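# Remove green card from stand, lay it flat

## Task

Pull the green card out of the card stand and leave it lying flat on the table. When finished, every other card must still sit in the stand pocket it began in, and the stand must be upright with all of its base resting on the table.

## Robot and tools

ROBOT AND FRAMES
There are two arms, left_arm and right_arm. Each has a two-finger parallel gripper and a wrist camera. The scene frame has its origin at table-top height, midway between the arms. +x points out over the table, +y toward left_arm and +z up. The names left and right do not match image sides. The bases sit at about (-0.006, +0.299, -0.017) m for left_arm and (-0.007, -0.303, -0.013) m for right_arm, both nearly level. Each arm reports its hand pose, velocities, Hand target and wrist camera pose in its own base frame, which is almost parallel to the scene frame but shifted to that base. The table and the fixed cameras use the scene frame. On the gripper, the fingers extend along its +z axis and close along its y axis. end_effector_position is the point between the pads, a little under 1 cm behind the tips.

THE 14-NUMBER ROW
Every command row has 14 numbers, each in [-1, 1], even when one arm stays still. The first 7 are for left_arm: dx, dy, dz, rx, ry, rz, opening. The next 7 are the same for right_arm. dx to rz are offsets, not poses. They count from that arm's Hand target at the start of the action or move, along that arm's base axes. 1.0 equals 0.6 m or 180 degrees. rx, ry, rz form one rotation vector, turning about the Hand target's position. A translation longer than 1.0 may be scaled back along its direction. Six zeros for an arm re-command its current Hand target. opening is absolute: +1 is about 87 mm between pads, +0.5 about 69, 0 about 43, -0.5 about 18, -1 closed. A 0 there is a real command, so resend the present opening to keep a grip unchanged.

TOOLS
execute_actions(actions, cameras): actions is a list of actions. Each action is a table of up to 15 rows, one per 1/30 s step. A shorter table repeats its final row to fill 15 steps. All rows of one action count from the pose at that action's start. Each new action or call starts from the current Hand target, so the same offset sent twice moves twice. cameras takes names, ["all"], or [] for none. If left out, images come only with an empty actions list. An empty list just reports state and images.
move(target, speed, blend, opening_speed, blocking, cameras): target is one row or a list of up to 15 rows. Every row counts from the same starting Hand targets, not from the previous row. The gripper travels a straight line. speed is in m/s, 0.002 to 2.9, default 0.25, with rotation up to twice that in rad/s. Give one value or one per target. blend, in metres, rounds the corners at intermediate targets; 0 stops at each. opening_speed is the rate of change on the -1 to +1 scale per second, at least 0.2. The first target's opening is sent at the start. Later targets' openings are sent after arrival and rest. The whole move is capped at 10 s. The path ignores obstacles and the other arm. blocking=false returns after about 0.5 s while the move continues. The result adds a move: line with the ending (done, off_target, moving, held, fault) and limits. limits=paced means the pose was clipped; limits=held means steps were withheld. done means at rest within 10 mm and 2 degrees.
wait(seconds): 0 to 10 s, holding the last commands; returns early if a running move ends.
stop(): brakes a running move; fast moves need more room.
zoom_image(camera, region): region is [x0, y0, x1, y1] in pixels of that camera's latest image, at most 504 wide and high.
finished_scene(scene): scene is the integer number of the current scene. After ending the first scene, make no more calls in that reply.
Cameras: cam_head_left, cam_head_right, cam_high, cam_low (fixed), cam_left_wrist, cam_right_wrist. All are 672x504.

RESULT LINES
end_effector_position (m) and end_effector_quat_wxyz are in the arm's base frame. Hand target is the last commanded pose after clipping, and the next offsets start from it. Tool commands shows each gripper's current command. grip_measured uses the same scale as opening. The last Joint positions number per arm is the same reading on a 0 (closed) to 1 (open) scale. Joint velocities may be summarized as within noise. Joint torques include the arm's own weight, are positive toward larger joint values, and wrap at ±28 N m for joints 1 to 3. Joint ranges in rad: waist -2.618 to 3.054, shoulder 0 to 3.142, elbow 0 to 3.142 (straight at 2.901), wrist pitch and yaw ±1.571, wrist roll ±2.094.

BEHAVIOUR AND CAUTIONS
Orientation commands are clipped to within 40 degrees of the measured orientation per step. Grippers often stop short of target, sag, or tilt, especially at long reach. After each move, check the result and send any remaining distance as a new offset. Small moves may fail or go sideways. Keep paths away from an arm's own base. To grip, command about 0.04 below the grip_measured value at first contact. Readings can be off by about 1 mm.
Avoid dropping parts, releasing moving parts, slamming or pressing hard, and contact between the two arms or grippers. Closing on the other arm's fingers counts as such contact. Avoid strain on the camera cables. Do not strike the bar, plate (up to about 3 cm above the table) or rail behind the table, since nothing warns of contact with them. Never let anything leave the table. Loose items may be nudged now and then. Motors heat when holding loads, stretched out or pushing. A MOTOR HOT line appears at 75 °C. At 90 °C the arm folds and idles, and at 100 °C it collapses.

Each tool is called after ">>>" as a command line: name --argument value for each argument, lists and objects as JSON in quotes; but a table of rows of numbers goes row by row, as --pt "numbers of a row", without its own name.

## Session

>>> execute_actions --actions '[]'

Scene clock: 0.00 s.
left_arm: end_effector_position=(+0.3804, +0.0016, +0.0487) grip_measured=+1.000 end_effector_quat_wxyz=(+0.577, +0.002, +0.816, -0.025) | right_arm: end_effector_position=(+0.3874, -0.0058, +0.0520) grip_measured=+1.000 end_effector_quat_wxyz=(+0.575, +0.019, +0.814, -0.081)
Joint positions: left_arm=[0.044 1.55 0.35 0.86 0.084 -0.01 1] | right_arm=[0.1 1.576 0.392 0.841 0.249 -0.028 1]
Joint velocities: within noise
Joint torques (N m): no reading
Heat: left arm: 30 °C; right arm: 30 °C.
Hand target: left_arm +0.3866, +0.0020, +0.0600; +0.592, +0.003, +0.805, -0.024 | right_arm +0.3903, -0.0044, +0.0577; +0.582, +0.019, +0.809, -0.079
Tool commands: left_gripper/opening=+1.0 right_gripper/opening=+1.0
camera_calibration:
cam_left_wrist: T_world_to_cam=[[-0.0226536, -0.998891, 0.0412803, 0.00770299], [-0.934277, 0.00645587, -0.35649, 0.394478], [0.355828, -0.046643, -0.933387, 0.0528999], [0, 0, 0, 1]] pos_world=[0.349903, 0.00761515, 0.189686]
cam_right_wrist: T_world_to_cam=[[-0.118602, -0.987724, 0.101657, 0.0348742], [-0.931764, 0.0753291, -0.355163, 0.399681], [0.343145, -0.136844, -0.929261, 0.0588504], [0, 0, 0, 1]] pos_world=[0.35635, 0.0123919, 0.193094]

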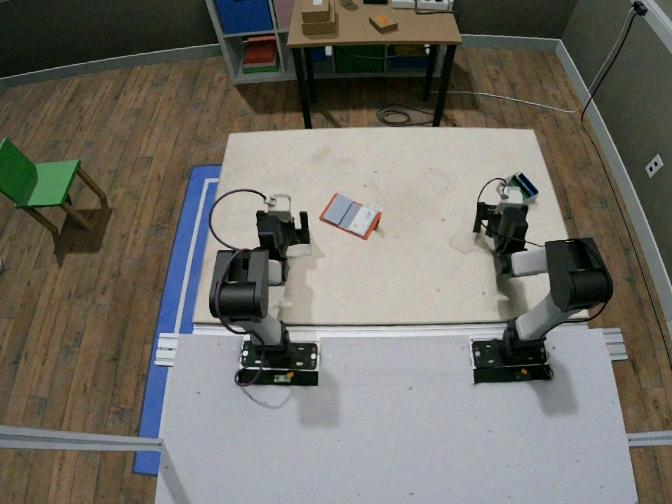

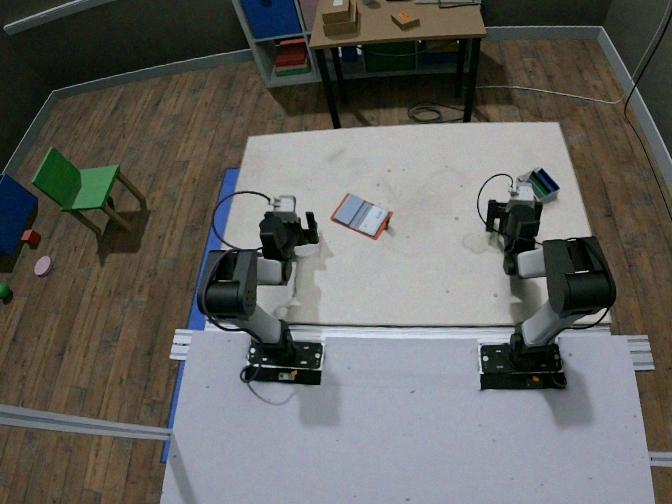

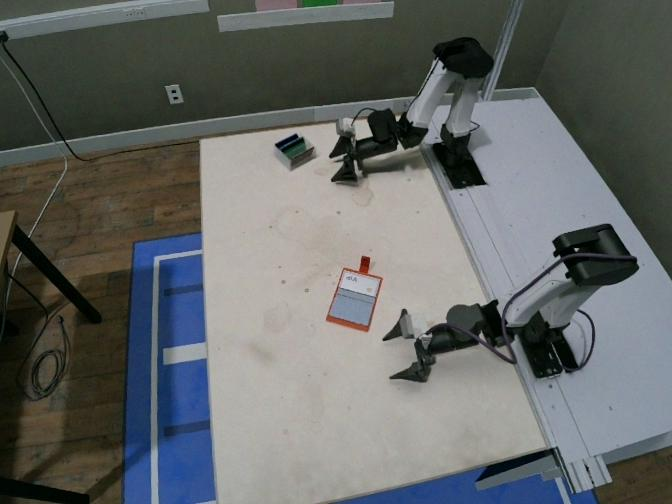

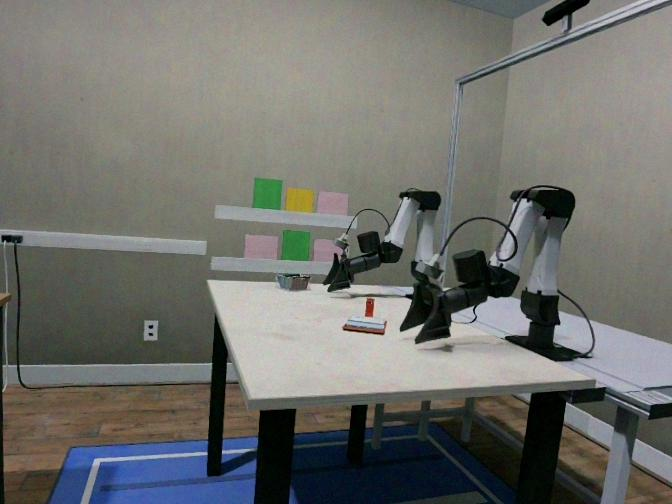

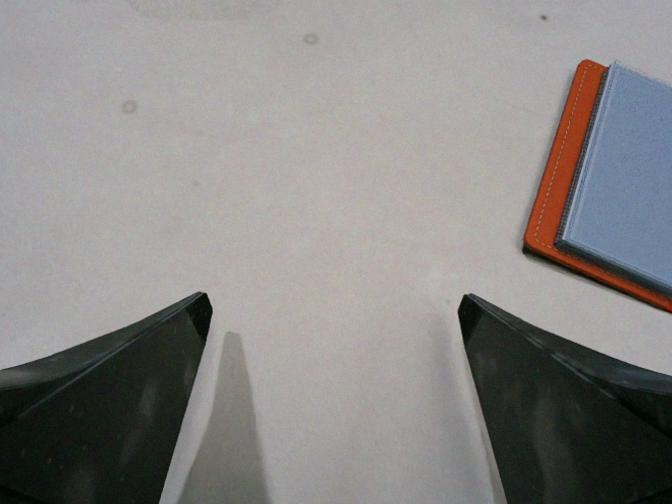

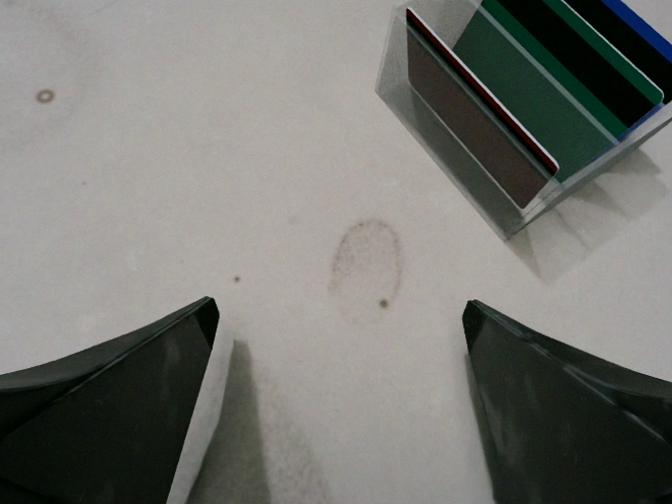

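>>> zoom_image --camera "cam_right_wrist" --region '[370, 0, 672, 270]'

>>> zoom_image --camera "cam_high" --region '[250, 115, 340, 185]'

>>> zoom_image --camera "cam_head_right" --region '[490, 150, 580, 220]'

Scaled by 1.669 from the camera's 672x504 image, which has a finer 960x720 frame.

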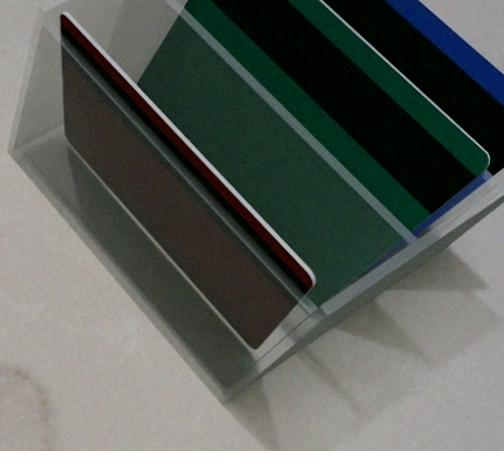

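Scaled by 5.600 from the camera's 672x504 image, which has a finer 960x720 frame.

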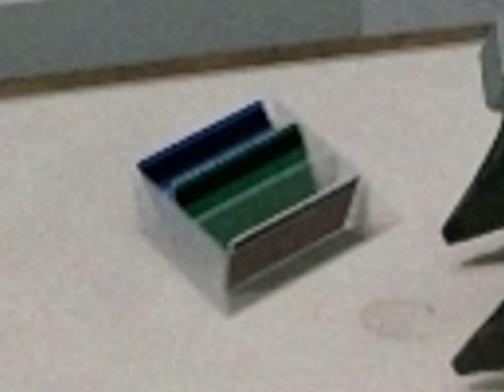

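Scaled by 5.600 from the camera's 672x504 image, which has a finer 960x720 frame.

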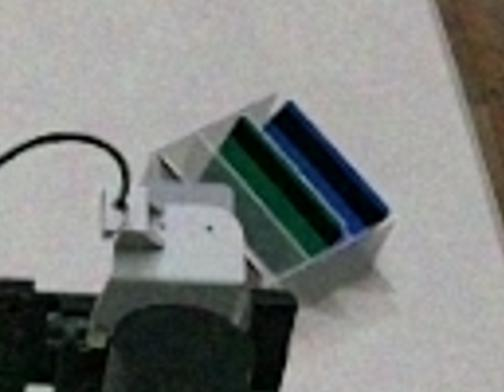

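>>> move --pt "0 0 0 0 0 0 1 0 0 0.25 0 0.1 0.0 -0.5" --pt "0 0 0 0 0 0 1 0.18 -0.207 0.104 0.1084 0.3757 0.2389 -0.5" --speed 0.3 --blend '[0.04,0]' --cameras '["cam_right_wrist","cam_high"]'

>>> zoom_image --camera "cam_right_wrist" --region '[140, 0, 540, 400]'

Scene clock: 25.50 s.
left_arm: end_effector_position=(+0.3804, +0.0016, +0.0487) grip_measured=+1.000 end_effector_quat_wxyz=(+0.577, +0.002, +0.816, -0.025) | right_arm: end_effector_position=(+0.4912, -0.1286, +0.1190) grip_measured=-0.500 end_effector_quat_wxyz=(+0.230, -0.168, +0.947, +0.147)
Joint positions: left_arm=[0.044 1.55 0.35 0.86 0.084 -0.01 1] | right_arm=[-0.376 2.613 2.839 -1.534 -0.494 -0.661 0.25]
Joint torques (N m): left_arm=[0.16 -6.52 5.75 2.29 -0.05 0.06] | right_arm=[0.08 -11.34 9.1 0.73 -0.09 -0.16]
Heat: left arm: 37 °C; right arm: 33 °C.
Hand target: left_arm +0.3866, +0.0020, +0.0600; +0.592, +0.003, +0.805, -0.024 | right_arm +0.4983, -0.1287, +0.1202; +0.024, -0.215, +0.942, +0.257
Off the commanded pose: left_arm 0.013 m, 2 deg | right_arm 0.007 m, 27 deg.
elbow stopped short (right arm): the move would have taken joint 3 (elbow) straighter than the controller allows.
move: off_target (left_arm, right_arm)
camera_calibration:
cam_right_wrist: T_world_to_cam=[[0.38541, -0.898182, -0.211488, -0.279742], [-0.834021, -0.437141, 0.336626, 0.333234], [-0.394802, 0.0466465, -0.917581, 0.453314], [0, 0, 0, 1]] pos_world=[0.564709, -0.126734, 0.244615]
Images, in order (width x height): cam_high 672x504, cam_right_wrist 672x504.

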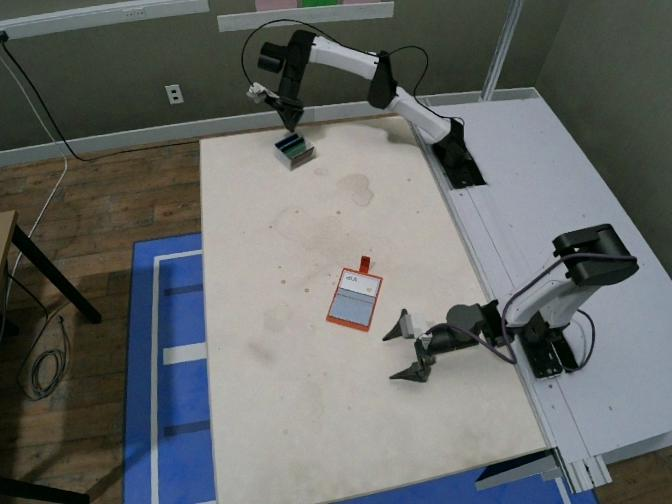

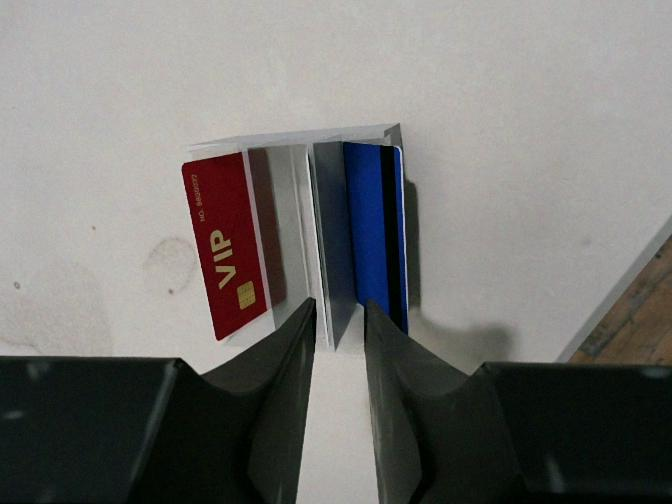

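Scaled by 1.260 from the camera's 672x504 image, which has a finer 960x720 frame.

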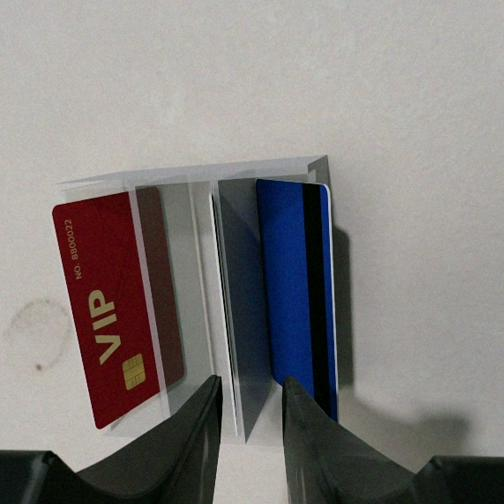

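>>> move --target '[0,0,0,0,0,0,1,-0.007,0.010,-0.028,0.0591,-0.1105,-0.0659,-0.5]' --speed 0.25 --cameras '["cam_right_wrist"]'

>>> zoom_image --camera "cam_right_wrist" --region '[140, 0, 540, 400]'

Scene clock: 34.10 s.
left_arm: end_effector_position=(+0.3804, +0.0016, +0.0487) grip_measured=+1.000 end_effector_quat_wxyz=(+0.577, +0.002, +0.816, -0.025) | right_arm: end_effector_position=(+0.4924, -0.1247, +0.1029) grip_measured=-0.500 end_effector_quat_wxyz=(+0.267, -0.135, +0.915, +0.271)
Joint positions: left_arm=[0.044 1.55 0.35 0.86 0.084 -0.01 1] | right_arm=[-0.452 2.692 2.839 -1.543 -0.766 -0.674 0.25]
Joint torques (N m): left_arm=[0.16 -6.5 5.75 2.28 -0.05 0.06] | right_arm=[0.14 -11.62 9.14 0.41 -0.23 -0.18]
Heat: left arm: 38 °C; right arm: 35 °C.
Hand target: left_arm +0.3866, +0.0020, +0.0600; +0.592, +0.003, +0.805, -0.024 | right_arm +0.4942, -0.1226, +0.1035; +0.232, -0.156, +0.913, +0.297
Off the commanded pose: left_arm 0.013 m, 2 deg | right_arm 0.003 m, 6 deg.
elbow stopped short (right arm): the move would have taken joint 3 (elbow) straighter than the controller allows.
move: off_target (left_arm, right_arm)
camera_calibration:
cam_right_wrist: T_world_to_cam=[[0.390908, -0.81221, -0.43302, -0.249247], [-0.845774, -0.502568, 0.179141, 0.355176], [-0.363122, 0.29621, -0.883404, 0.450889], [0, 0, 0, 1]] pos_world=[0.561559, -0.157498, 0.226761]
Images, in order (width x height): cam_right_wrist 672x504.

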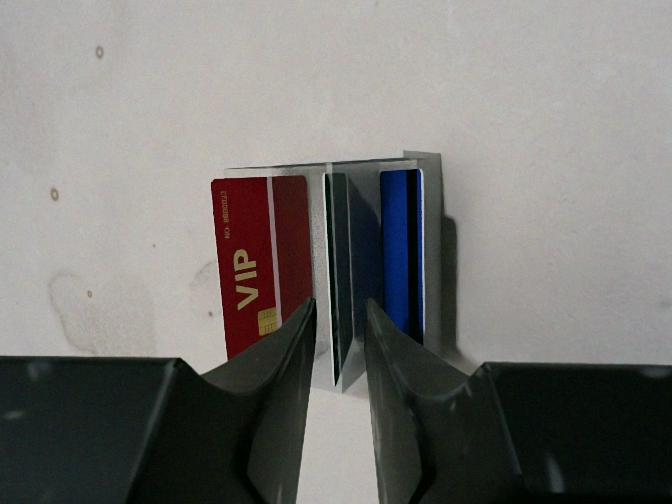

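Scaled by 1.260 from the camera's 672x504 image, which has a finer 960x720 frame.

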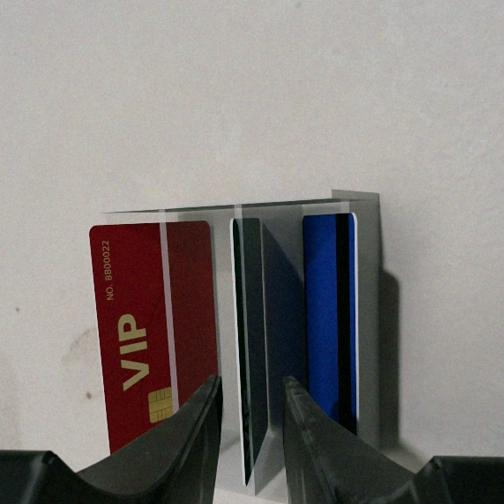

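>>> move --pt "0 0 0 0 0 0 1 -0.013 0.0185 -0.028 0 0 0 -0.7" --pt "0 0 0 0 0 0 1 -0.0135 0.019 -0.043 0 0 0 -0.7" --pt "0 0 0 0 0 0 1 -0.0135 0.019 -0.043 0 0 0 -1" --speed '[0.15,0.05,0.05]' --blend '[0.005,0,0]' --opening_speed 0.6 --cameras '["cam_right_wrist"]'

>>> zoom_image --camera "cam_right_wrist" --region '[190, 130, 490, 430]'

Scene clock: 46.50 s.
left_arm: end_effector_position=(+0.3804, +0.0016, +0.0487) grip_measured=+1.000 end_effector_quat_wxyz=(+0.577, +0.002, +0.816, -0.025) | right_arm: end_effector_position=(+0.4883, -0.1170, +0.0860) grip_measured=-0.835 end_effector_quat_wxyz=(+0.249, -0.151, +0.914, +0.284)
Joint positions: left_arm=[0.044 1.55 0.35 0.86 0.084 -0.01 1] | right_arm=[-0.44 2.721 2.831 -1.568 -0.767 -0.723 0.082]
Joint torques (N m): left_arm=[0.14 -6.5 5.75 2.28 -0.05 0.06] | right_arm=[0.61 -11.7 5.59 0.33 -0.17 -0.17]
Heat: left arm: 40 °C; right arm: 38 °C.
Hand target: left_arm +0.3866, +0.0020, +0.0600; +0.592, +0.003, +0.805, -0.024 | right_arm +0.4860, -0.1113, +0.0776; +0.232, -0.155, +0.913, +0.298
Off the commanded pose: left_arm 0.013 m, 2 deg | right_arm 0.010 m, 3 deg.
joint sent to its limit (right arm) — joint 4 (wrist pitch), lower limit. The joint targets still meet the commanded pose.
move: off_target (left_arm, right_arm); blend cut to 0.0045 m at target 1; target 3's new opening was sent with right_arm's hand 0.011 m and 3 deg from that target
camera_calibration:
cam_right_wrist: T_world_to_cam=[[0.416613, -0.788872, -0.45179, -0.256952], [-0.815651, -0.543819, 0.197419, 0.33739], [-0.40143, 0.286256, -0.870007, 0.448602], [0, 0, 0, 1]] pos_world=[0.562324, -0.147638, 0.207592]
Images, in order (width x height): cam_right_wrist 672x504.

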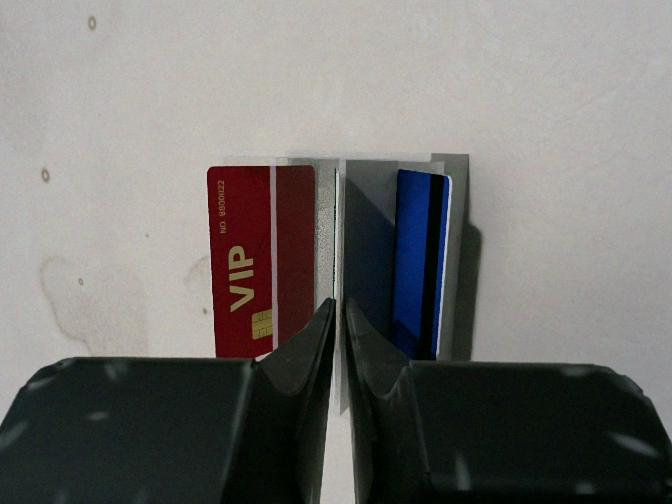

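Scaled by 1.680 from the camera's 672x504 image, which has a finer 960x720 frame.

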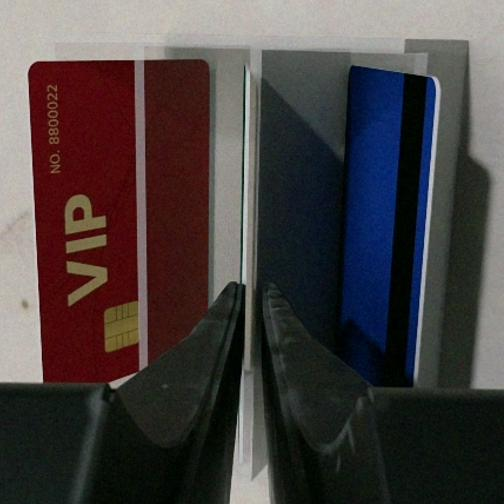

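>>> move --pt "0 0 0 0 0 0 1 0 0 0 0 0 0 -0.6" --pt "0 0 0 0 0 0 1 0 -0.004 0.04 0 0 0 -0.6" --pt "0 0 0 0 0 0 1 0 0 0.009 0 0 0 -0.6" --pt "0 0 0 0 0 0 1 0 0 0.009 0 0 0 -1" --speed 0.08 --opening_speed 0.8 --cameras '["cam_right_wrist"]'

>>> zoom_image --camera "cam_right_wrist" --region '[190, 130, 490, 430]'

Scene clock: 57.20 s.
left_arm: end_effector_position=(+0.3804, +0.0016, +0.0487) grip_measured=+1.000 end_effector_quat_wxyz=(+0.577, +0.002, +0.816, -0.025) | right_arm: end_effector_position=(+0.4882, -0.1168, +0.0862) grip_measured=-0.840 end_effector_quat_wxyz=(+0.248, -0.150, +0.914, +0.284)
Joint positions: left_arm=[0.044 1.55 0.35 0.86 0.084 -0.01 1] | right_arm=[-0.44 2.721 2.831 -1.568 -0.768 -0.719 0.08]
Joint torques (N m): left_arm=[0.17 -6.52 5.75 2.28 -0.05 0.06] | right_arm=[0.57 -12.67 5.41 0.33 -0.16 -0.15]
Heat: left arm: 40 °C; right arm: 44 °C.
Hand target: left_arm +0.3866, +0.0020, +0.0600; +0.592, +0.003, +0.805, -0.024 | right_arm +0.4860, -0.1113, +0.0830; +0.232, -0.155, +0.913, +0.297
Off the commanded pose: left_arm 0.013 m, 2 deg | right_arm 0.007 m, 3 deg.
joint sent to its limit (right arm) — joint 4 (wrist pitch), lower limit. The joint targets still meet the commanded pose.
move: off_target (left_arm, right_arm); target 4's new opening was sent with right_arm's hand 0.007 m and 3 deg from that target
camera_calibration:
cam_right_wrist: T_world_to_cam=[[0.413299, -0.789094, -0.454439, -0.254807], [-0.816828, -0.541843, 0.197983, 0.338219], [-0.402462, 0.289372, -0.868498, 0.449338], [0, 0, 0, 1]] pos_world=[0.56242, -0.147831, 0.207494]
Images, in order (width x height): cam_right_wrist 672x504.

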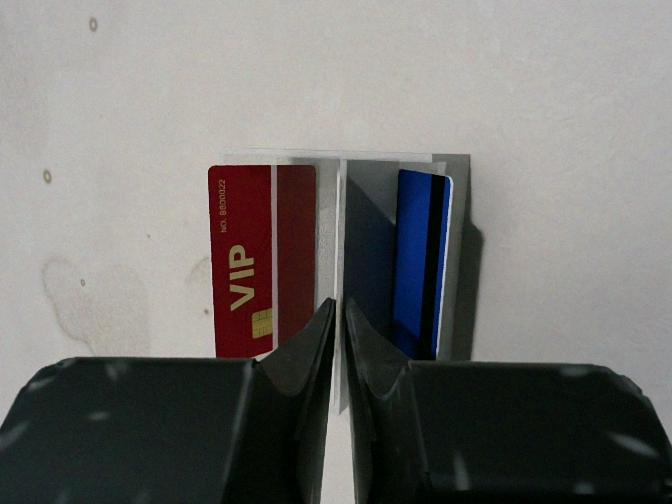

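Scaled by 1.680 from the camera's 672x504 image, which has a finer 960x720 frame.

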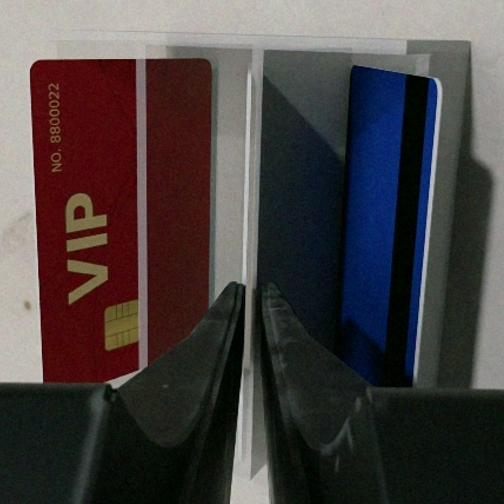

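>>> move --pt "0 0 0 0 0 0 1 0 0 0 0 0 0 -0.6" --pt "0 0 0 0 0 0 1 0 -0.004 0.045 0 0 0 -0.6" --pt "0 0 0 0 0 0 1 0 0 0.013 0 0 0 -0.6" --pt "0 0 0 0 0 0 1 0 0 0.013 0 0 0 -1" --speed 0.08 --opening_speed 0.8 --cameras '["cam_right_wrist"]'

>>> zoom_image --camera "cam_right_wrist" --region '[190, 130, 490, 430]'

Scene clock: 68.80 s.
left_arm: end_effector_position=(+0.3804, +0.0016, +0.0487) grip_measured=+1.000 end_effector_quat_wxyz=(+0.577, +0.002, +0.816, -0.025) | right_arm: end_effector_position=(+0.4880, -0.1164, +0.0864) grip_measured=-0.850 end_effector_quat_wxyz=(+0.247, -0.145, +0.915, +0.286)
Joint positions: left_arm=[0.044 1.55 0.35 0.86 0.084 -0.01 1] | right_arm=[-0.44 2.721 2.831 -1.568 -0.768 -0.708 0.075]
Joint torques (N m): left_arm=[0.14 -6.5 5.75 2.28 -0.05 0.06] | right_arm=[0.51 -13.97 5.27 0.34 -0.16 -0.17]
Heat: left arm: 41 °C; right arm: 49 °C.
Hand target: left_arm +0.3866, +0.0020, +0.0600; +0.592, +0.003, +0.805, -0.024 | right_arm +0.4860, -0.1113, +0.0908; +0.232, -0.155, +0.913, +0.297
Off the commanded pose: left_arm 0.013 m, 2 deg | right_arm 0.007 m, 3 deg.
joint sent to its limit (right arm) — joint 4 (wrist pitch), lower limit. The joint targets still meet the commanded pose.
move: off_target (left_arm, right_arm); target 4's new opening was sent with right_arm's hand 0.007 m and 3 deg from that target
camera_calibration:
cam_right_wrist: T_world_to_cam=[[0.404414, -0.790397, -0.460132, -0.249701], [-0.819639, -0.536433, 0.201075, 0.339988], [-0.405759, 0.295825, -0.864782, 0.451396], [0, 0, 0, 1]] pos_world=[0.562808, -0.148516, 0.2071]
Images, in order (width x height): cam_right_wrist 672x504.

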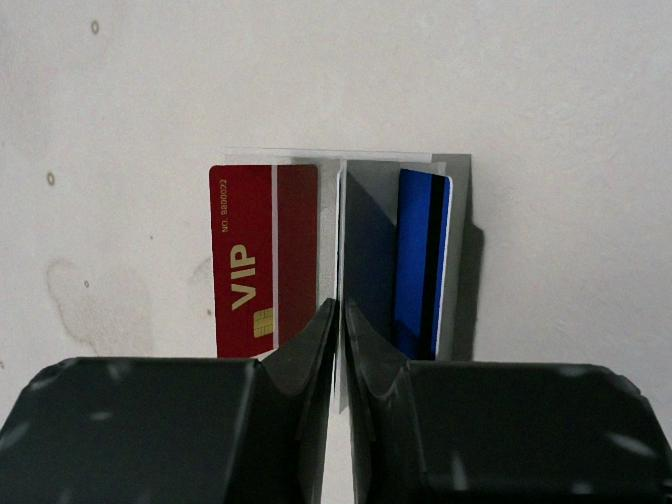

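Scaled by 1.680 from the camera's 672x504 image, which has a finer 960x720 frame.

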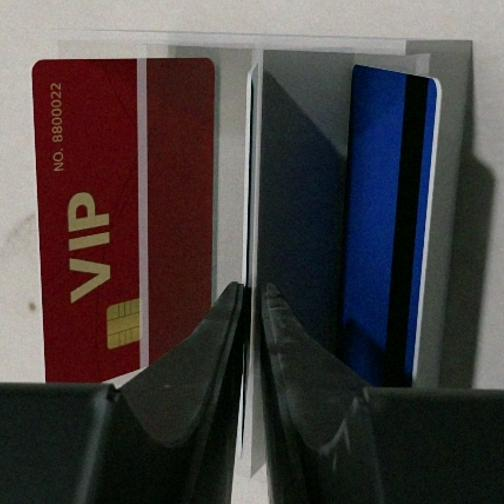

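>>> move --pt "0 0 0 0 0 0 1 0 0 0 0 0 0 -0.6" --pt "0 0 0 0 0 0 1 0 0 0.012 0 0 0 -0.6" --pt "0 0 0 0 0 0 1 0 0 0.012 0 0 0 -1" --speed 0.08 --opening_speed 0.8 --cameras '["cam_right_wrist"]'

>>> zoom_image --camera "cam_right_wrist" --region '[190, 130, 490, 430]'

Scene clock: 75.50 s.
left_arm: end_effector_position=(+0.3804, +0.0016, +0.0487) grip_measured=+1.000 end_effector_quat_wxyz=(+0.577, +0.002, +0.816, -0.025) | right_arm: end_effector_position=(+0.4880, -0.1164, +0.0864) grip_measured=-0.851 end_effector_quat_wxyz=(+0.247, -0.145, +0.915, +0.286)
Joint positions: left_arm=[0.044 1.55 0.35 0.86 0.084 -0.01 1] | right_arm=[-0.44 2.721 2.831 -1.568 -0.768 -0.708 0.075]
Joint torques (N m): left_arm=[0.16 -6.5 5.75 2.29 -0.05 0.06] | right_arm=[0.5 -15.09 5.29 0.33 -0.16 -0.08]
Heat: left arm: 42 °C; right arm: 52 °C.
Hand target: left_arm +0.3866, +0.0020, +0.0600; +0.592, +0.003, +0.805, -0.024 | right_arm +0.4860, -0.1113, +0.0980; +0.232, -0.155, +0.913, +0.297
Off the commanded pose: left_arm 0.013 m, 2 deg | right_arm 0.013 m, 2 deg.
joint sent to its limit (right arm) — joint 4 (wrist pitch), lower limit. The joint targets still meet the commanded pose.
move: off_target (left_arm, right_arm); target 3's new opening was sent with right_arm's hand 0.013 m and 2 deg from that target
camera_calibration:
cam_right_wrist: T_world_to_cam=[[0.404355, -0.790159, -0.460593, -0.249489], [-0.8196, -0.536546, 0.200931, 0.33996], [-0.405897, 0.296255, -0.86457, 0.451579], [0, 0, 0, 1]] pos_world=[0.562808, -0.148515, 0.2072]
Images, in order (width x height): cam_right_wrist 672x504.

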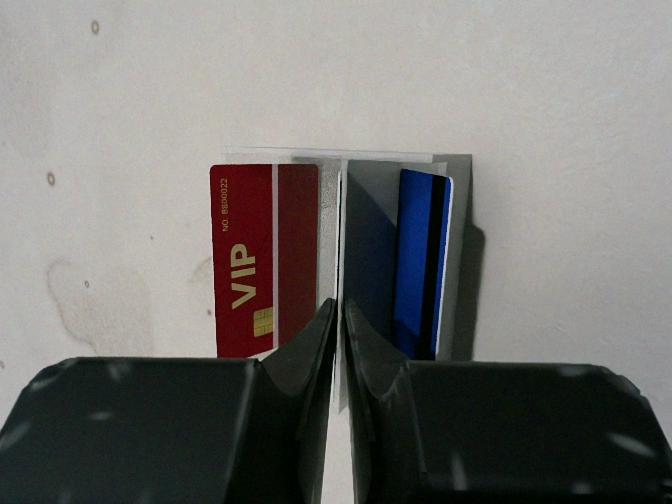

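Scaled by 1.680 from the camera's 672x504 image, which has a finer 960x720 frame.

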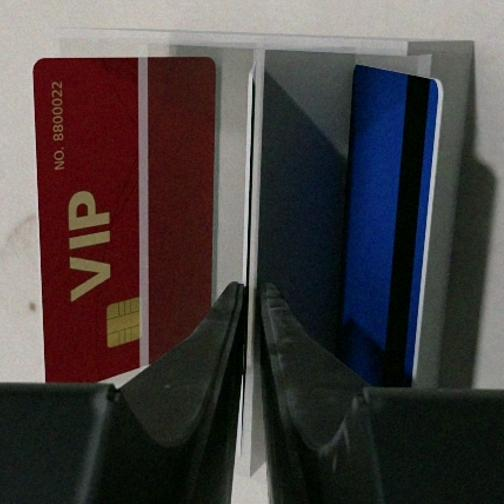

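>>> move --pt "0 0 0 0 0 0 1 0 0 0 0 0 0 -0.6" --pt "0 0 0 0 0 0 1 0 -0.005 0.07 0 0 0 -0.6" --pt "0 0 0 0 0 0 1 0 0 -0.025 0 0 0 -0.6" --pt "0 0 0 0 0 0 1 0 0 -0.025 0 0 0 -1" --speed 0.1 --opening_speed 0.8 --cameras '["cam_right_wrist"]'

>>> zoom_image --camera "cam_right_wrist" --region '[190, 130, 490, 430]'

Scene clock: 84.90 s.
left_arm: end_effector_position=(+0.3804, +0.0016, +0.0487) grip_measured=+1.000 end_effector_quat_wxyz=(+0.577, +0.002, +0.816, -0.025) | right_arm: end_effector_position=(+0.4878, -0.1163, +0.0890) grip_measured=-0.899 end_effector_quat_wxyz=(+0.249, -0.148, +0.914, +0.285)
Joint positions: left_arm=[0.044 1.55 0.35 0.86 0.084 -0.01 1] | right_arm=[-0.44 2.714 2.826 -1.568 -0.77 -0.715 0.051]
Joint torques (N m): left_arm=[0.17 -6.5 5.75 2.28 -0.05 0.06] | right_arm=[0.57 -12.01 5.85 0.34 -0.14 -0.19]
Heat: left arm: 43 °C; right arm: 55 °C.
Hand target: left_arm +0.3866, +0.0020, +0.0600; +0.592, +0.003, +0.805, -0.024 | right_arm +0.4861, -0.1113, +0.0830; +0.232, -0.155, +0.913, +0.297
Off the commanded pose: left_arm 0.013 m, 2 deg | right_arm 0.008 m, 3 deg.
joint sent to its limit (right arm) — joint 4 (wrist pitch), lower limit. The joint targets still meet the commanded pose.
move: off_target (left_arm, right_arm); target 4's new opening was sent with right_arm's hand 0.008 m and 3 deg from that target
camera_calibration:
cam_right_wrist: T_world_to_cam=[[0.411948, -0.789356, -0.45521, -0.252244], [-0.818272, -0.540262, 0.196334, 0.338678], [-0.40091, 0.291606, -0.868468, 0.45092], [0, 0, 0, 1]] pos_world=[0.561821, -0.147626, 0.210292]
Images, in order (width x height): cam_right_wrist 672x504.

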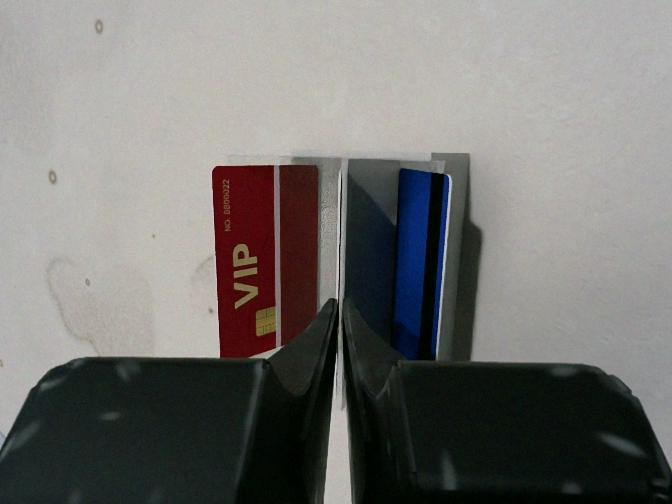

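Scaled by 1.680 from the camera's 672x504 image, which has a finer 960x720 frame.

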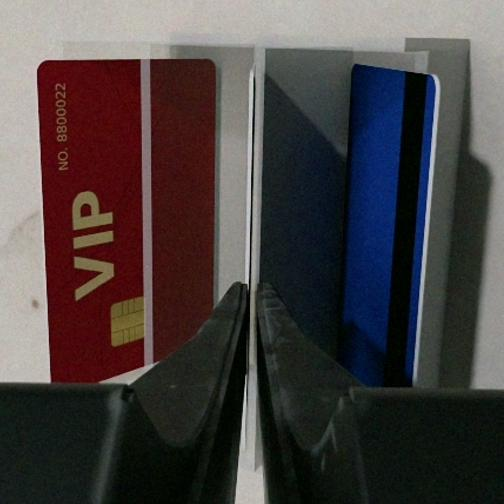

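>>> move --pt "0 0 0 0 0 0 1 0 0 0 0 0 0 -0.7" --pt "0 0 0 0 0 0 1 0 -0.005 0.09 0 0 0 -0.7" --pt "0 0 0 0 0 0 1 0 0 0.0045 0 0 0 -0.7" --pt "0 0 0 0 0 0 1 0 0 0.0045 0 0 0 -1" --speed 0.1 --opening_speed 0.8 --cameras '["cam_right_wrist"]'

>>> zoom_image --camera "cam_right_wrist" --region '[190, 130, 490, 430]'

Scene clock: 99.83 s.
left_arm: end_effector_position=(+0.3804, +0.0016, +0.0487) grip_measured=+1.000 end_effector_quat_wxyz=(+0.577, +0.002, +0.816, -0.025) | right_arm: end_effector_position=(+0.4878, -0.1162, +0.0926) grip_measured=-0.969 end_effector_quat_wxyz=(+0.252, -0.148, +0.913, +0.283)
Joint positions: left_arm=[0.044 1.55 0.35 0.86 0.084 -0.01 1] | right_arm=[-0.44 2.706 2.826 -1.569 -0.77 -0.712 0.016]
Joint torques (N m): left_arm=[0.17 -6.5 5.76 2.29 -0.05 0.06] | right_arm=[0.55 -11.89 5.72 0.35 -0.15 -0.19]
Heat: left arm: 44 °C; right arm: 52 °C.
Hand target: left_arm +0.3866, +0.0020, +0.0600; +0.592, +0.003, +0.805, -0.024 | right_arm +0.4860, -0.1113, +0.0857; +0.232, -0.155, +0.913, +0.297
Off the commanded pose: left_arm 0.013 m, 2 deg | right_arm 0.009 m, 3 deg.
joint sent to its limit (right arm) — joint 4 (wrist pitch), lower limit. The joint targets still meet the commanded pose.
move: off_target (left_arm, right_arm); target 4's new opening was sent with right_arm's hand 0.009 m and 3 deg from that target
camera_calibration:
cam_right_wrist: T_world_to_cam=[[0.412101, -0.791178, -0.451897, -0.251121], [-0.820418, -0.537959, 0.193686, 0.339555], [-0.396342, 0.290926, -0.87079, 0.452044], [0, 0, 0, 1]] pos_world=[0.561228, -0.147526, 0.214387]
Images, in order (width x height): cam_right_wrist 672x504.

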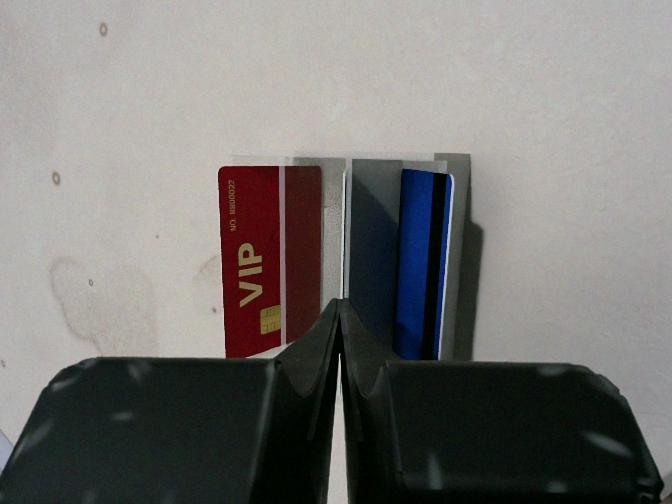

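Scaled by 1.680 from the camera's 672x504 image, which has a finer 960x720 frame.

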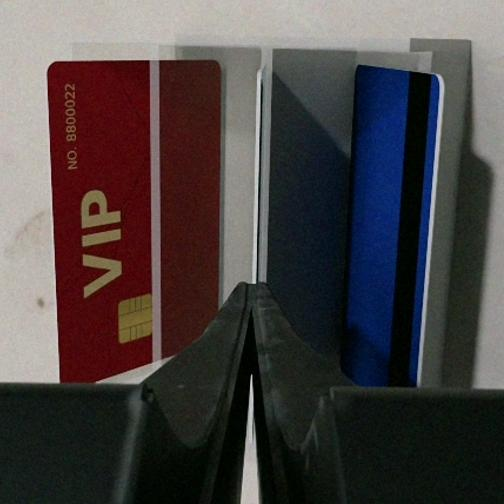

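>>> move --target '[0,0,0,0,0,0,1,0.003,-0.03,0.10,0,0,0,-1]' --speed 0.06 --cameras '["cam_right_wrist","cam_high"]'

>>> zoom_image --camera "cam_high" --region '[250, 95, 340, 185]'

Scene clock: 105.80 s.
left_arm: end_effector_position=(+0.3804, +0.0016, +0.0487) grip_measured=+1.000 end_effector_quat_wxyz=(+0.577, +0.002, +0.816, -0.025) | right_arm: end_effector_position=(+0.4860, -0.1292, +0.1145) grip_measured=-0.969 end_effector_quat_wxyz=(+0.271, -0.126, +0.915, +0.273)
Joint positions: left_arm=[0.044 1.55 0.35 0.86 0.084 -0.01 1] | right_arm=[-0.468 2.671 2.843 -1.569 -0.774 -0.671 0.016]
Joint torques (N m): left_arm=[0.14 -6.5 5.76 2.29 -0.05 0.06] | right_arm=[-0.27 -16.64 8.69 0.48 -0.22 0.05]
Heat: left arm: 44 °C; right arm: 54 °C.
Hand target: left_arm +0.3866, +0.0020, +0.0600; +0.592, +0.003, +0.805, -0.024 | right_arm +0.4879, -0.1292, +0.1458; +0.232, -0.156, +0.913, +0.297
Off the commanded pose: left_arm 0.013 m, 2 deg | right_arm 0.031 m, 6 deg.
elbow stopped short (right arm): the move would have taken joint 3 (elbow) straighter than the controller allows.
move: off_target (left_arm, right_arm)
camera_calibration:
cam_right_wrist: T_world_to_cam=[[0.377291, -0.814955, -0.439886, -0.23846], [-0.85442, -0.489542, 0.174113, 0.351912], [-0.357237, 0.310155, -0.881014, 0.45882], [0, 0, 0, 1]] pos_world=[0.554557, -0.164364, 0.238059]
Images, in order (width x height): cam_high 672x504, cam_right_wrist 672x504.

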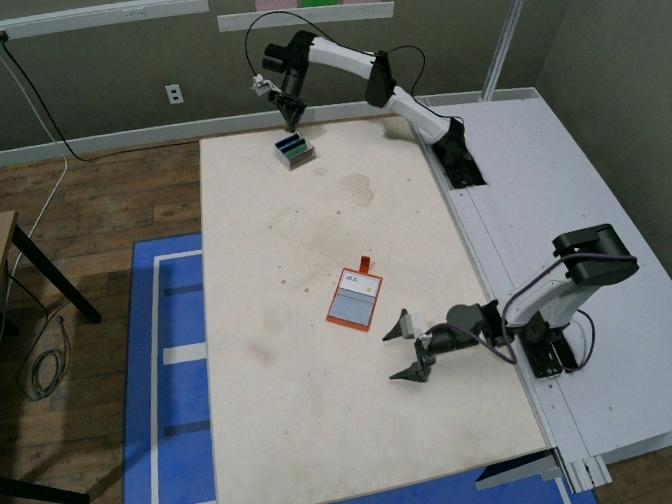

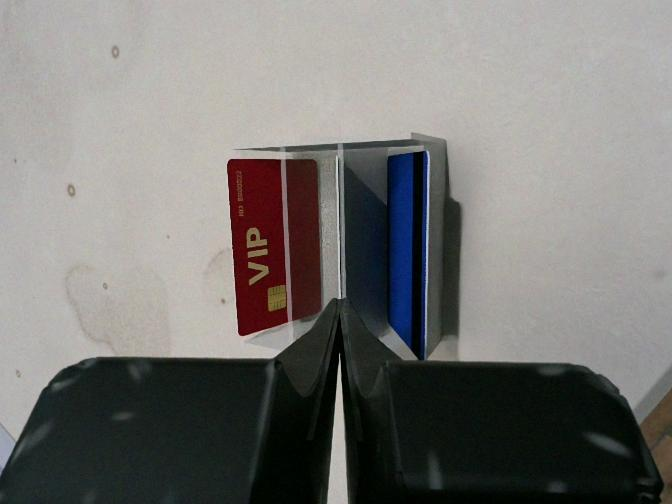

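Scaled by 5.600 from the camera's 672x504 image, which has a finer 960x720 frame.

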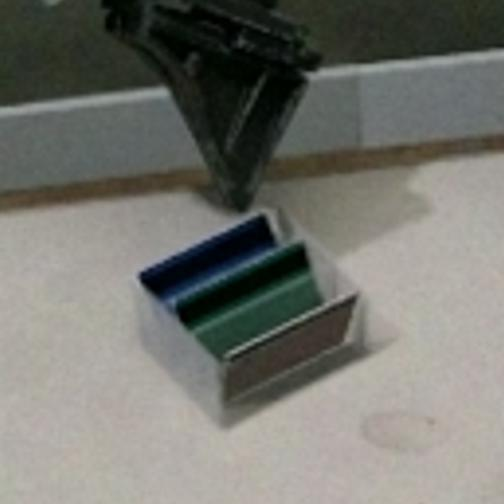

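>>> move --pt "0 0 0 0 0 0 1 0 0 0 0 0 0 -0.7" --pt "0 0 0 0 0 0 1 -0.003 0.028 -0.1025 0 0 0 -0.7" --pt "0 0 0 0 0 0 1 -0.003 0.028 -0.1025 0 0 0 -1" --speed 0.1 --opening_speed 0.8 --cameras '["cam_right_wrist"]'

>>> zoom_image --camera "cam_right_wrist" --region '[270, 130, 420, 430]'

Scene clock: 122.07 s.
left_arm: end_effector_position=(+0.3804, +0.0016, +0.0487) grip_measured=+1.000 end_effector_quat_wxyz=(+0.577, +0.002, +0.816, -0.025) | right_arm: end_effector_position=(+0.4877, -0.1170, +0.0909) grip_measured=-0.969 end_effector_quat_wxyz=(+0.252, -0.147, +0.913, +0.285)
Joint positions: left_arm=[0.044 1.55 0.35 0.86 0.084 -0.01 1] | right_arm=[-0.443 2.711 2.828 -1.569 -0.774 -0.715 0.016]
Joint torques (N m): left_arm=[0.14 -6.5 5.75 2.29 -0.05 0.06] | right_arm=[0.62 -11.95 5.82 0.35 -0.12 -0.19]
Heat: left arm: 45 °C; right arm: 63 °C.
Hand target: left_arm +0.3866, +0.0020, +0.0600; +0.592, +0.003, +0.805, -0.024 | right_arm +0.4860, -0.1124, +0.0842; +0.232, -0.155, +0.913, +0.298
Off the commanded pose: left_arm 0.013 m, 2 deg | right_arm 0.008 m, 3 deg.
elbow stopped short (right arm): the move would have taken joint 3 (elbow) straighter than the controller allows.
joint sent to its limit (right arm) — joint 4 (wrist pitch), lower limit. The joint targets still meet the commanded pose.
move: off_target (left_arm, right_arm); target 3's new opening was sent with right_arm's hand 0.008 m and 3 deg from that target
camera_calibration:
cam_right_wrist: T_world_to_cam=[[0.4117, -0.789237, -0.45564, -0.251772], [-0.820526, -0.538577, 0.191498, 0.339607], [-0.396535, 0.295025, -0.869322, 0.4512], [0, 0, 0, 1]] pos_world=[0.561227, -0.148918, 0.212487]
Images, in order (width x height): cam_right_wrist 672x504.

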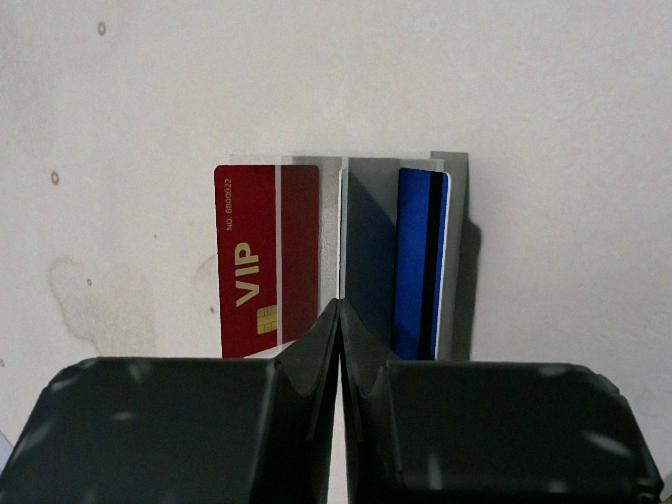

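Scaled by 1.680 from the camera's 672x504 image, which has a finer 960x720 frame.

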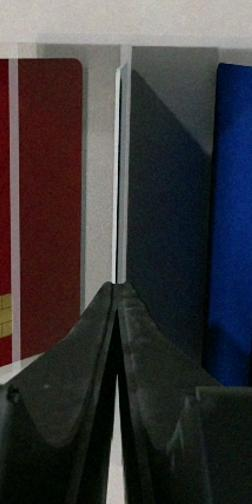

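>>> move --pt "0 0 0 0 0 0 1 0 -0.01 0.09 0 0 0 -1" --pt "0 0 0 0 0 0 1 -0.032 0.026 0.045 -0.2637 -0.0401 0.0051 -1" --speed 0.2 --blend '[0.02,0]' --cameras '["cam_right_wrist"]'

>>> zoom_image --camera "cam_right_wrist" --region '[140, 50, 540, 430]'

Scene clock: 144.23 s.
left_arm: end_effector_position=(+0.3804, +0.0016, +0.0487) grip_measured=+1.000 end_effector_quat_wxyz=(+0.577, +0.002, +0.816, -0.025) | right_arm: end_effector_position=(+0.4659, -0.0991, +0.0917) grip_measured=-0.969 end_effector_quat_wxyz=(+0.182, -0.262, +0.943, -0.091)
Joint positions: left_arm=[0.044 1.55 0.35 0.86 0.084 -0.01 1] | right_arm=[-0.147 2.1 1.827 -0.887 0.019 -0.693 0.015]
Joint torques (N m): left_arm=[0.16 -6.5 5.76 2.29 -0.05 0.06] | right_arm=[0.54 -14.13 6.34 0.99 0.33 0.05]
Heat: left arm: 46 °C; right arm: 63 °C.
Hand target: left_arm +0.3866, +0.0020, +0.0600; +0.592, +0.003, +0.805, -0.024 | right_arm +0.4669, -0.0969, +0.1113; +0.203, -0.260, +0.938, -0.103
Off the commanded pose: left_arm 0.013 m, 2 deg | right_arm 0.020 m, 3 deg.
move: off_target (left_arm, right_arm)
camera_calibration:
cam_right_wrist: T_world_to_cam=[[0.460246, -0.849333, 0.258472, -0.3223], [-0.811072, -0.283866, 0.51145, 0.322615], [-0.36102, -0.445033, -0.819519, 0.343521], [0, 0, 0, 1]] pos_world=[0.534019, -0.029282, 0.199826]
Images, in order (width x height): cam_right_wrist 672x504.

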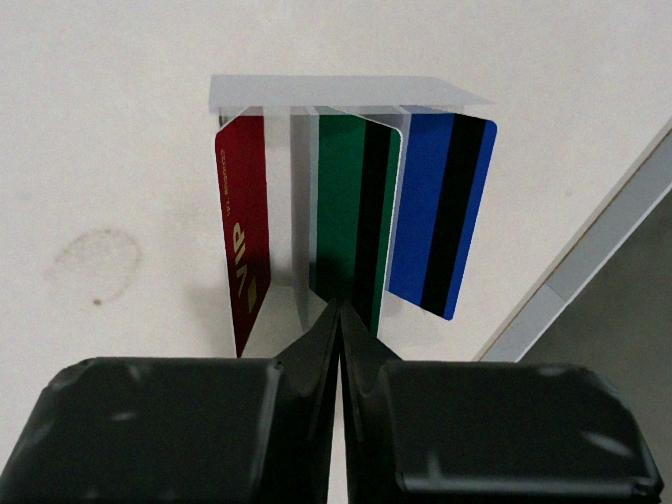

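Scaled by 1.260 from the camera's 672x504 image, which has a finer 960x720 frame.

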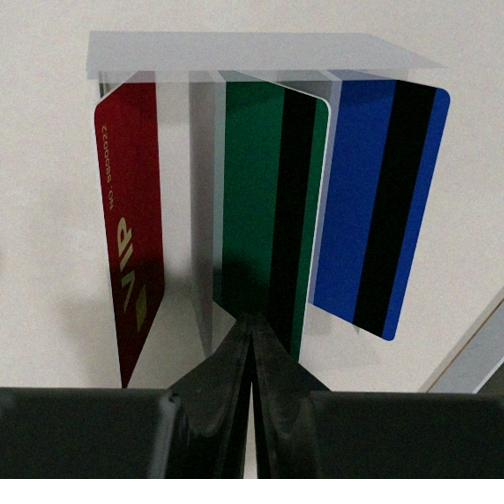

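>>> move --target '[0,0,0,0,0,0,1,0.025,-0.0025,-0.036,0,0,0,-1]' --speed 0.06 --cameras '["cam_right_wrist"]'

>>> zoom_image --camera "cam_right_wrist" --region '[140, 50, 540, 430]'

Scene clock: 150.60 s.
left_arm: end_effector_position=(+0.3804, +0.0016, +0.0487) grip_measured=+1.000 end_effector_quat_wxyz=(+0.577, +0.002, +0.816, -0.025) | right_arm: end_effector_position=(+0.4779, -0.1011, +0.0957) grip_measured=-0.969 end_effector_quat_wxyz=(+0.205, -0.260, +0.938, -0.102)
Joint positions: left_arm=[0.044 1.55 0.35 0.86 0.084 -0.01 1] | right_arm=[-0.147 2.1 1.827 -0.836 0.02 -0.693 0.015]
Joint torques (N m): left_arm=[0.16 -6.52 5.76 2.28 -0.05 0.05] | right_arm=[0.7 -8.96 7.94 1.03 0.33 0.06]
Heat: left arm: 47 °C; right arm: 63 °C.
Hand target: left_arm +0.3866, +0.0020, +0.0600; +0.592, +0.003, +0.805, -0.024 | right_arm +0.4818, -0.0985, +0.0897; +0.203, -0.260, +0.938, -0.103
Off the commanded pose: left_arm 0.013 m, 2 deg | right_arm 0.008 m, 0 deg.
move: off_target (left_arm)
camera_calibration:
cam_right_wrist: T_world_to_cam=[[0.445893, -0.847195, 0.288861, -0.326512], [-0.836063, -0.278955, 0.472423, 0.345895], [-0.319655, -0.452156, -0.832692, 0.330948], [0, 0, 0, 1]] pos_world=[0.540568, -0.0304902, 0.206485]
Images, in order (width x height): cam_right_wrist 672x504.

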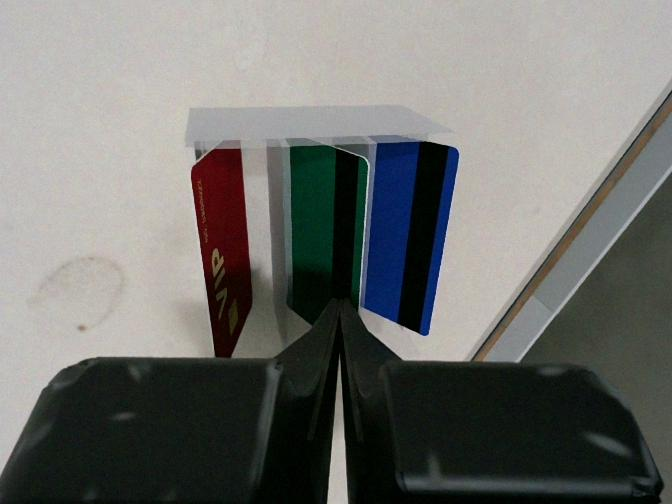

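Scaled by 1.260 from the camera's 672x504 image, which has a finer 960x720 frame.

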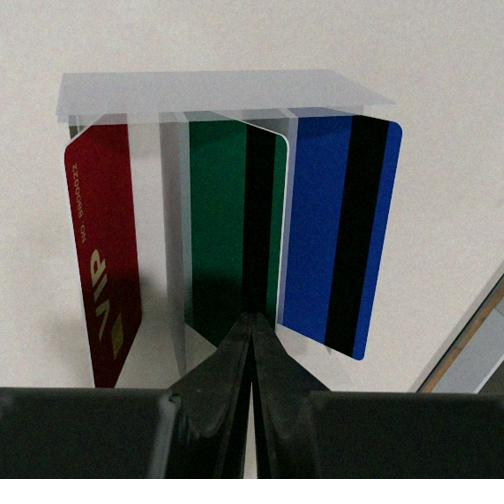

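>>> move --target '[0,0,0,0,0,0,1,0,0,-0.045,0,0,0,-1]' --speed 0.06 --cameras '["cam_right_wrist"]'

>>> zoom_image --camera "cam_right_wrist" --region '[140, 50, 540, 430]'

Scene clock: 154.87 s.
left_arm: end_effector_position=(+0.3804, +0.0016, +0.0487) grip_measured=+1.000 end_effector_quat_wxyz=(+0.577, +0.002, +0.816, -0.025) | right_arm: end_effector_position=(+0.4810, -0.1016, +0.0702) grip_measured=-0.969 end_effector_quat_wxyz=(+0.207, -0.260, +0.938, -0.103)
Joint positions: left_arm=[0.044 1.55 0.35 0.86 0.084 -0.01 1] | right_arm=[-0.147 2.118 1.75 -0.737 0.02 -0.693 0.015]
Joint torques (N m): left_arm=[0.16 -6.52 5.76 2.29 -0.05 0.06] | right_arm=[0.69 -9.54 6.6 1.08 0.33 0.06]
Heat: left arm: 47 °C; right arm: 62 °C.
Hand target: left_arm +0.3866, +0.0020, +0.0600; +0.592, +0.003, +0.805, -0.024 | right_arm +0.4818, -0.0984, +0.0626; +0.203, -0.260, +0.938, -0.103
Off the commanded pose: left_arm 0.013 m, 2 deg | right_arm 0.008 m, 0 deg.
move: off_target (left_arm)
camera_calibration:
cam_right_wrist: T_world_to_cam=[[0.444512, -0.846977, 0.291615, -0.320361], [-0.838338, -0.278654, 0.468553, 0.36189], [-0.315594, -0.452749, -0.833918, 0.308572], [0, 0, 0, 1]] pos_world=[0.543173, -0.0307909, 0.181181]
Images, in order (width x height): cam_right_wrist 672x504.

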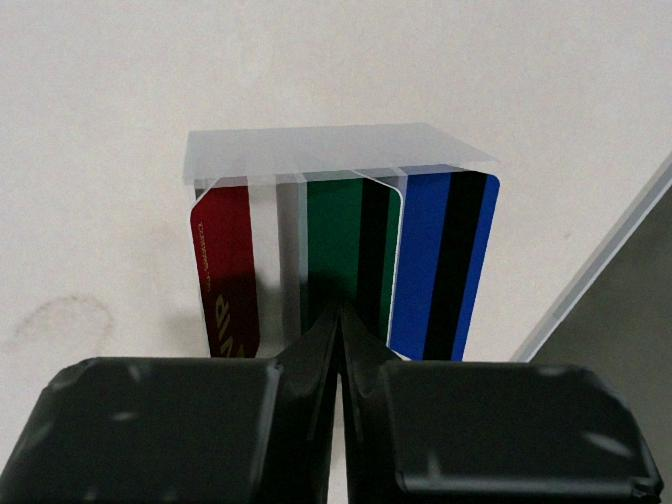

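Scaled by 1.260 from the camera's 672x504 image, which has a finer 960x720 frame.

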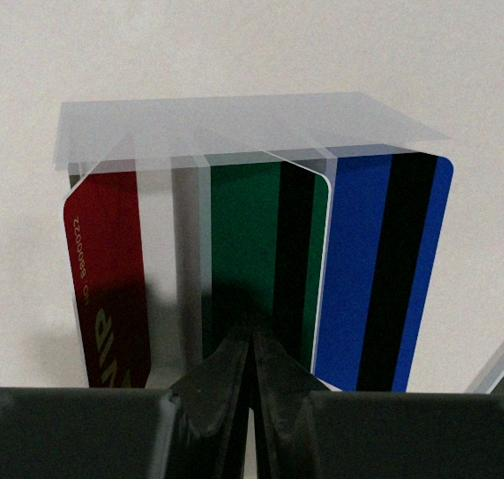

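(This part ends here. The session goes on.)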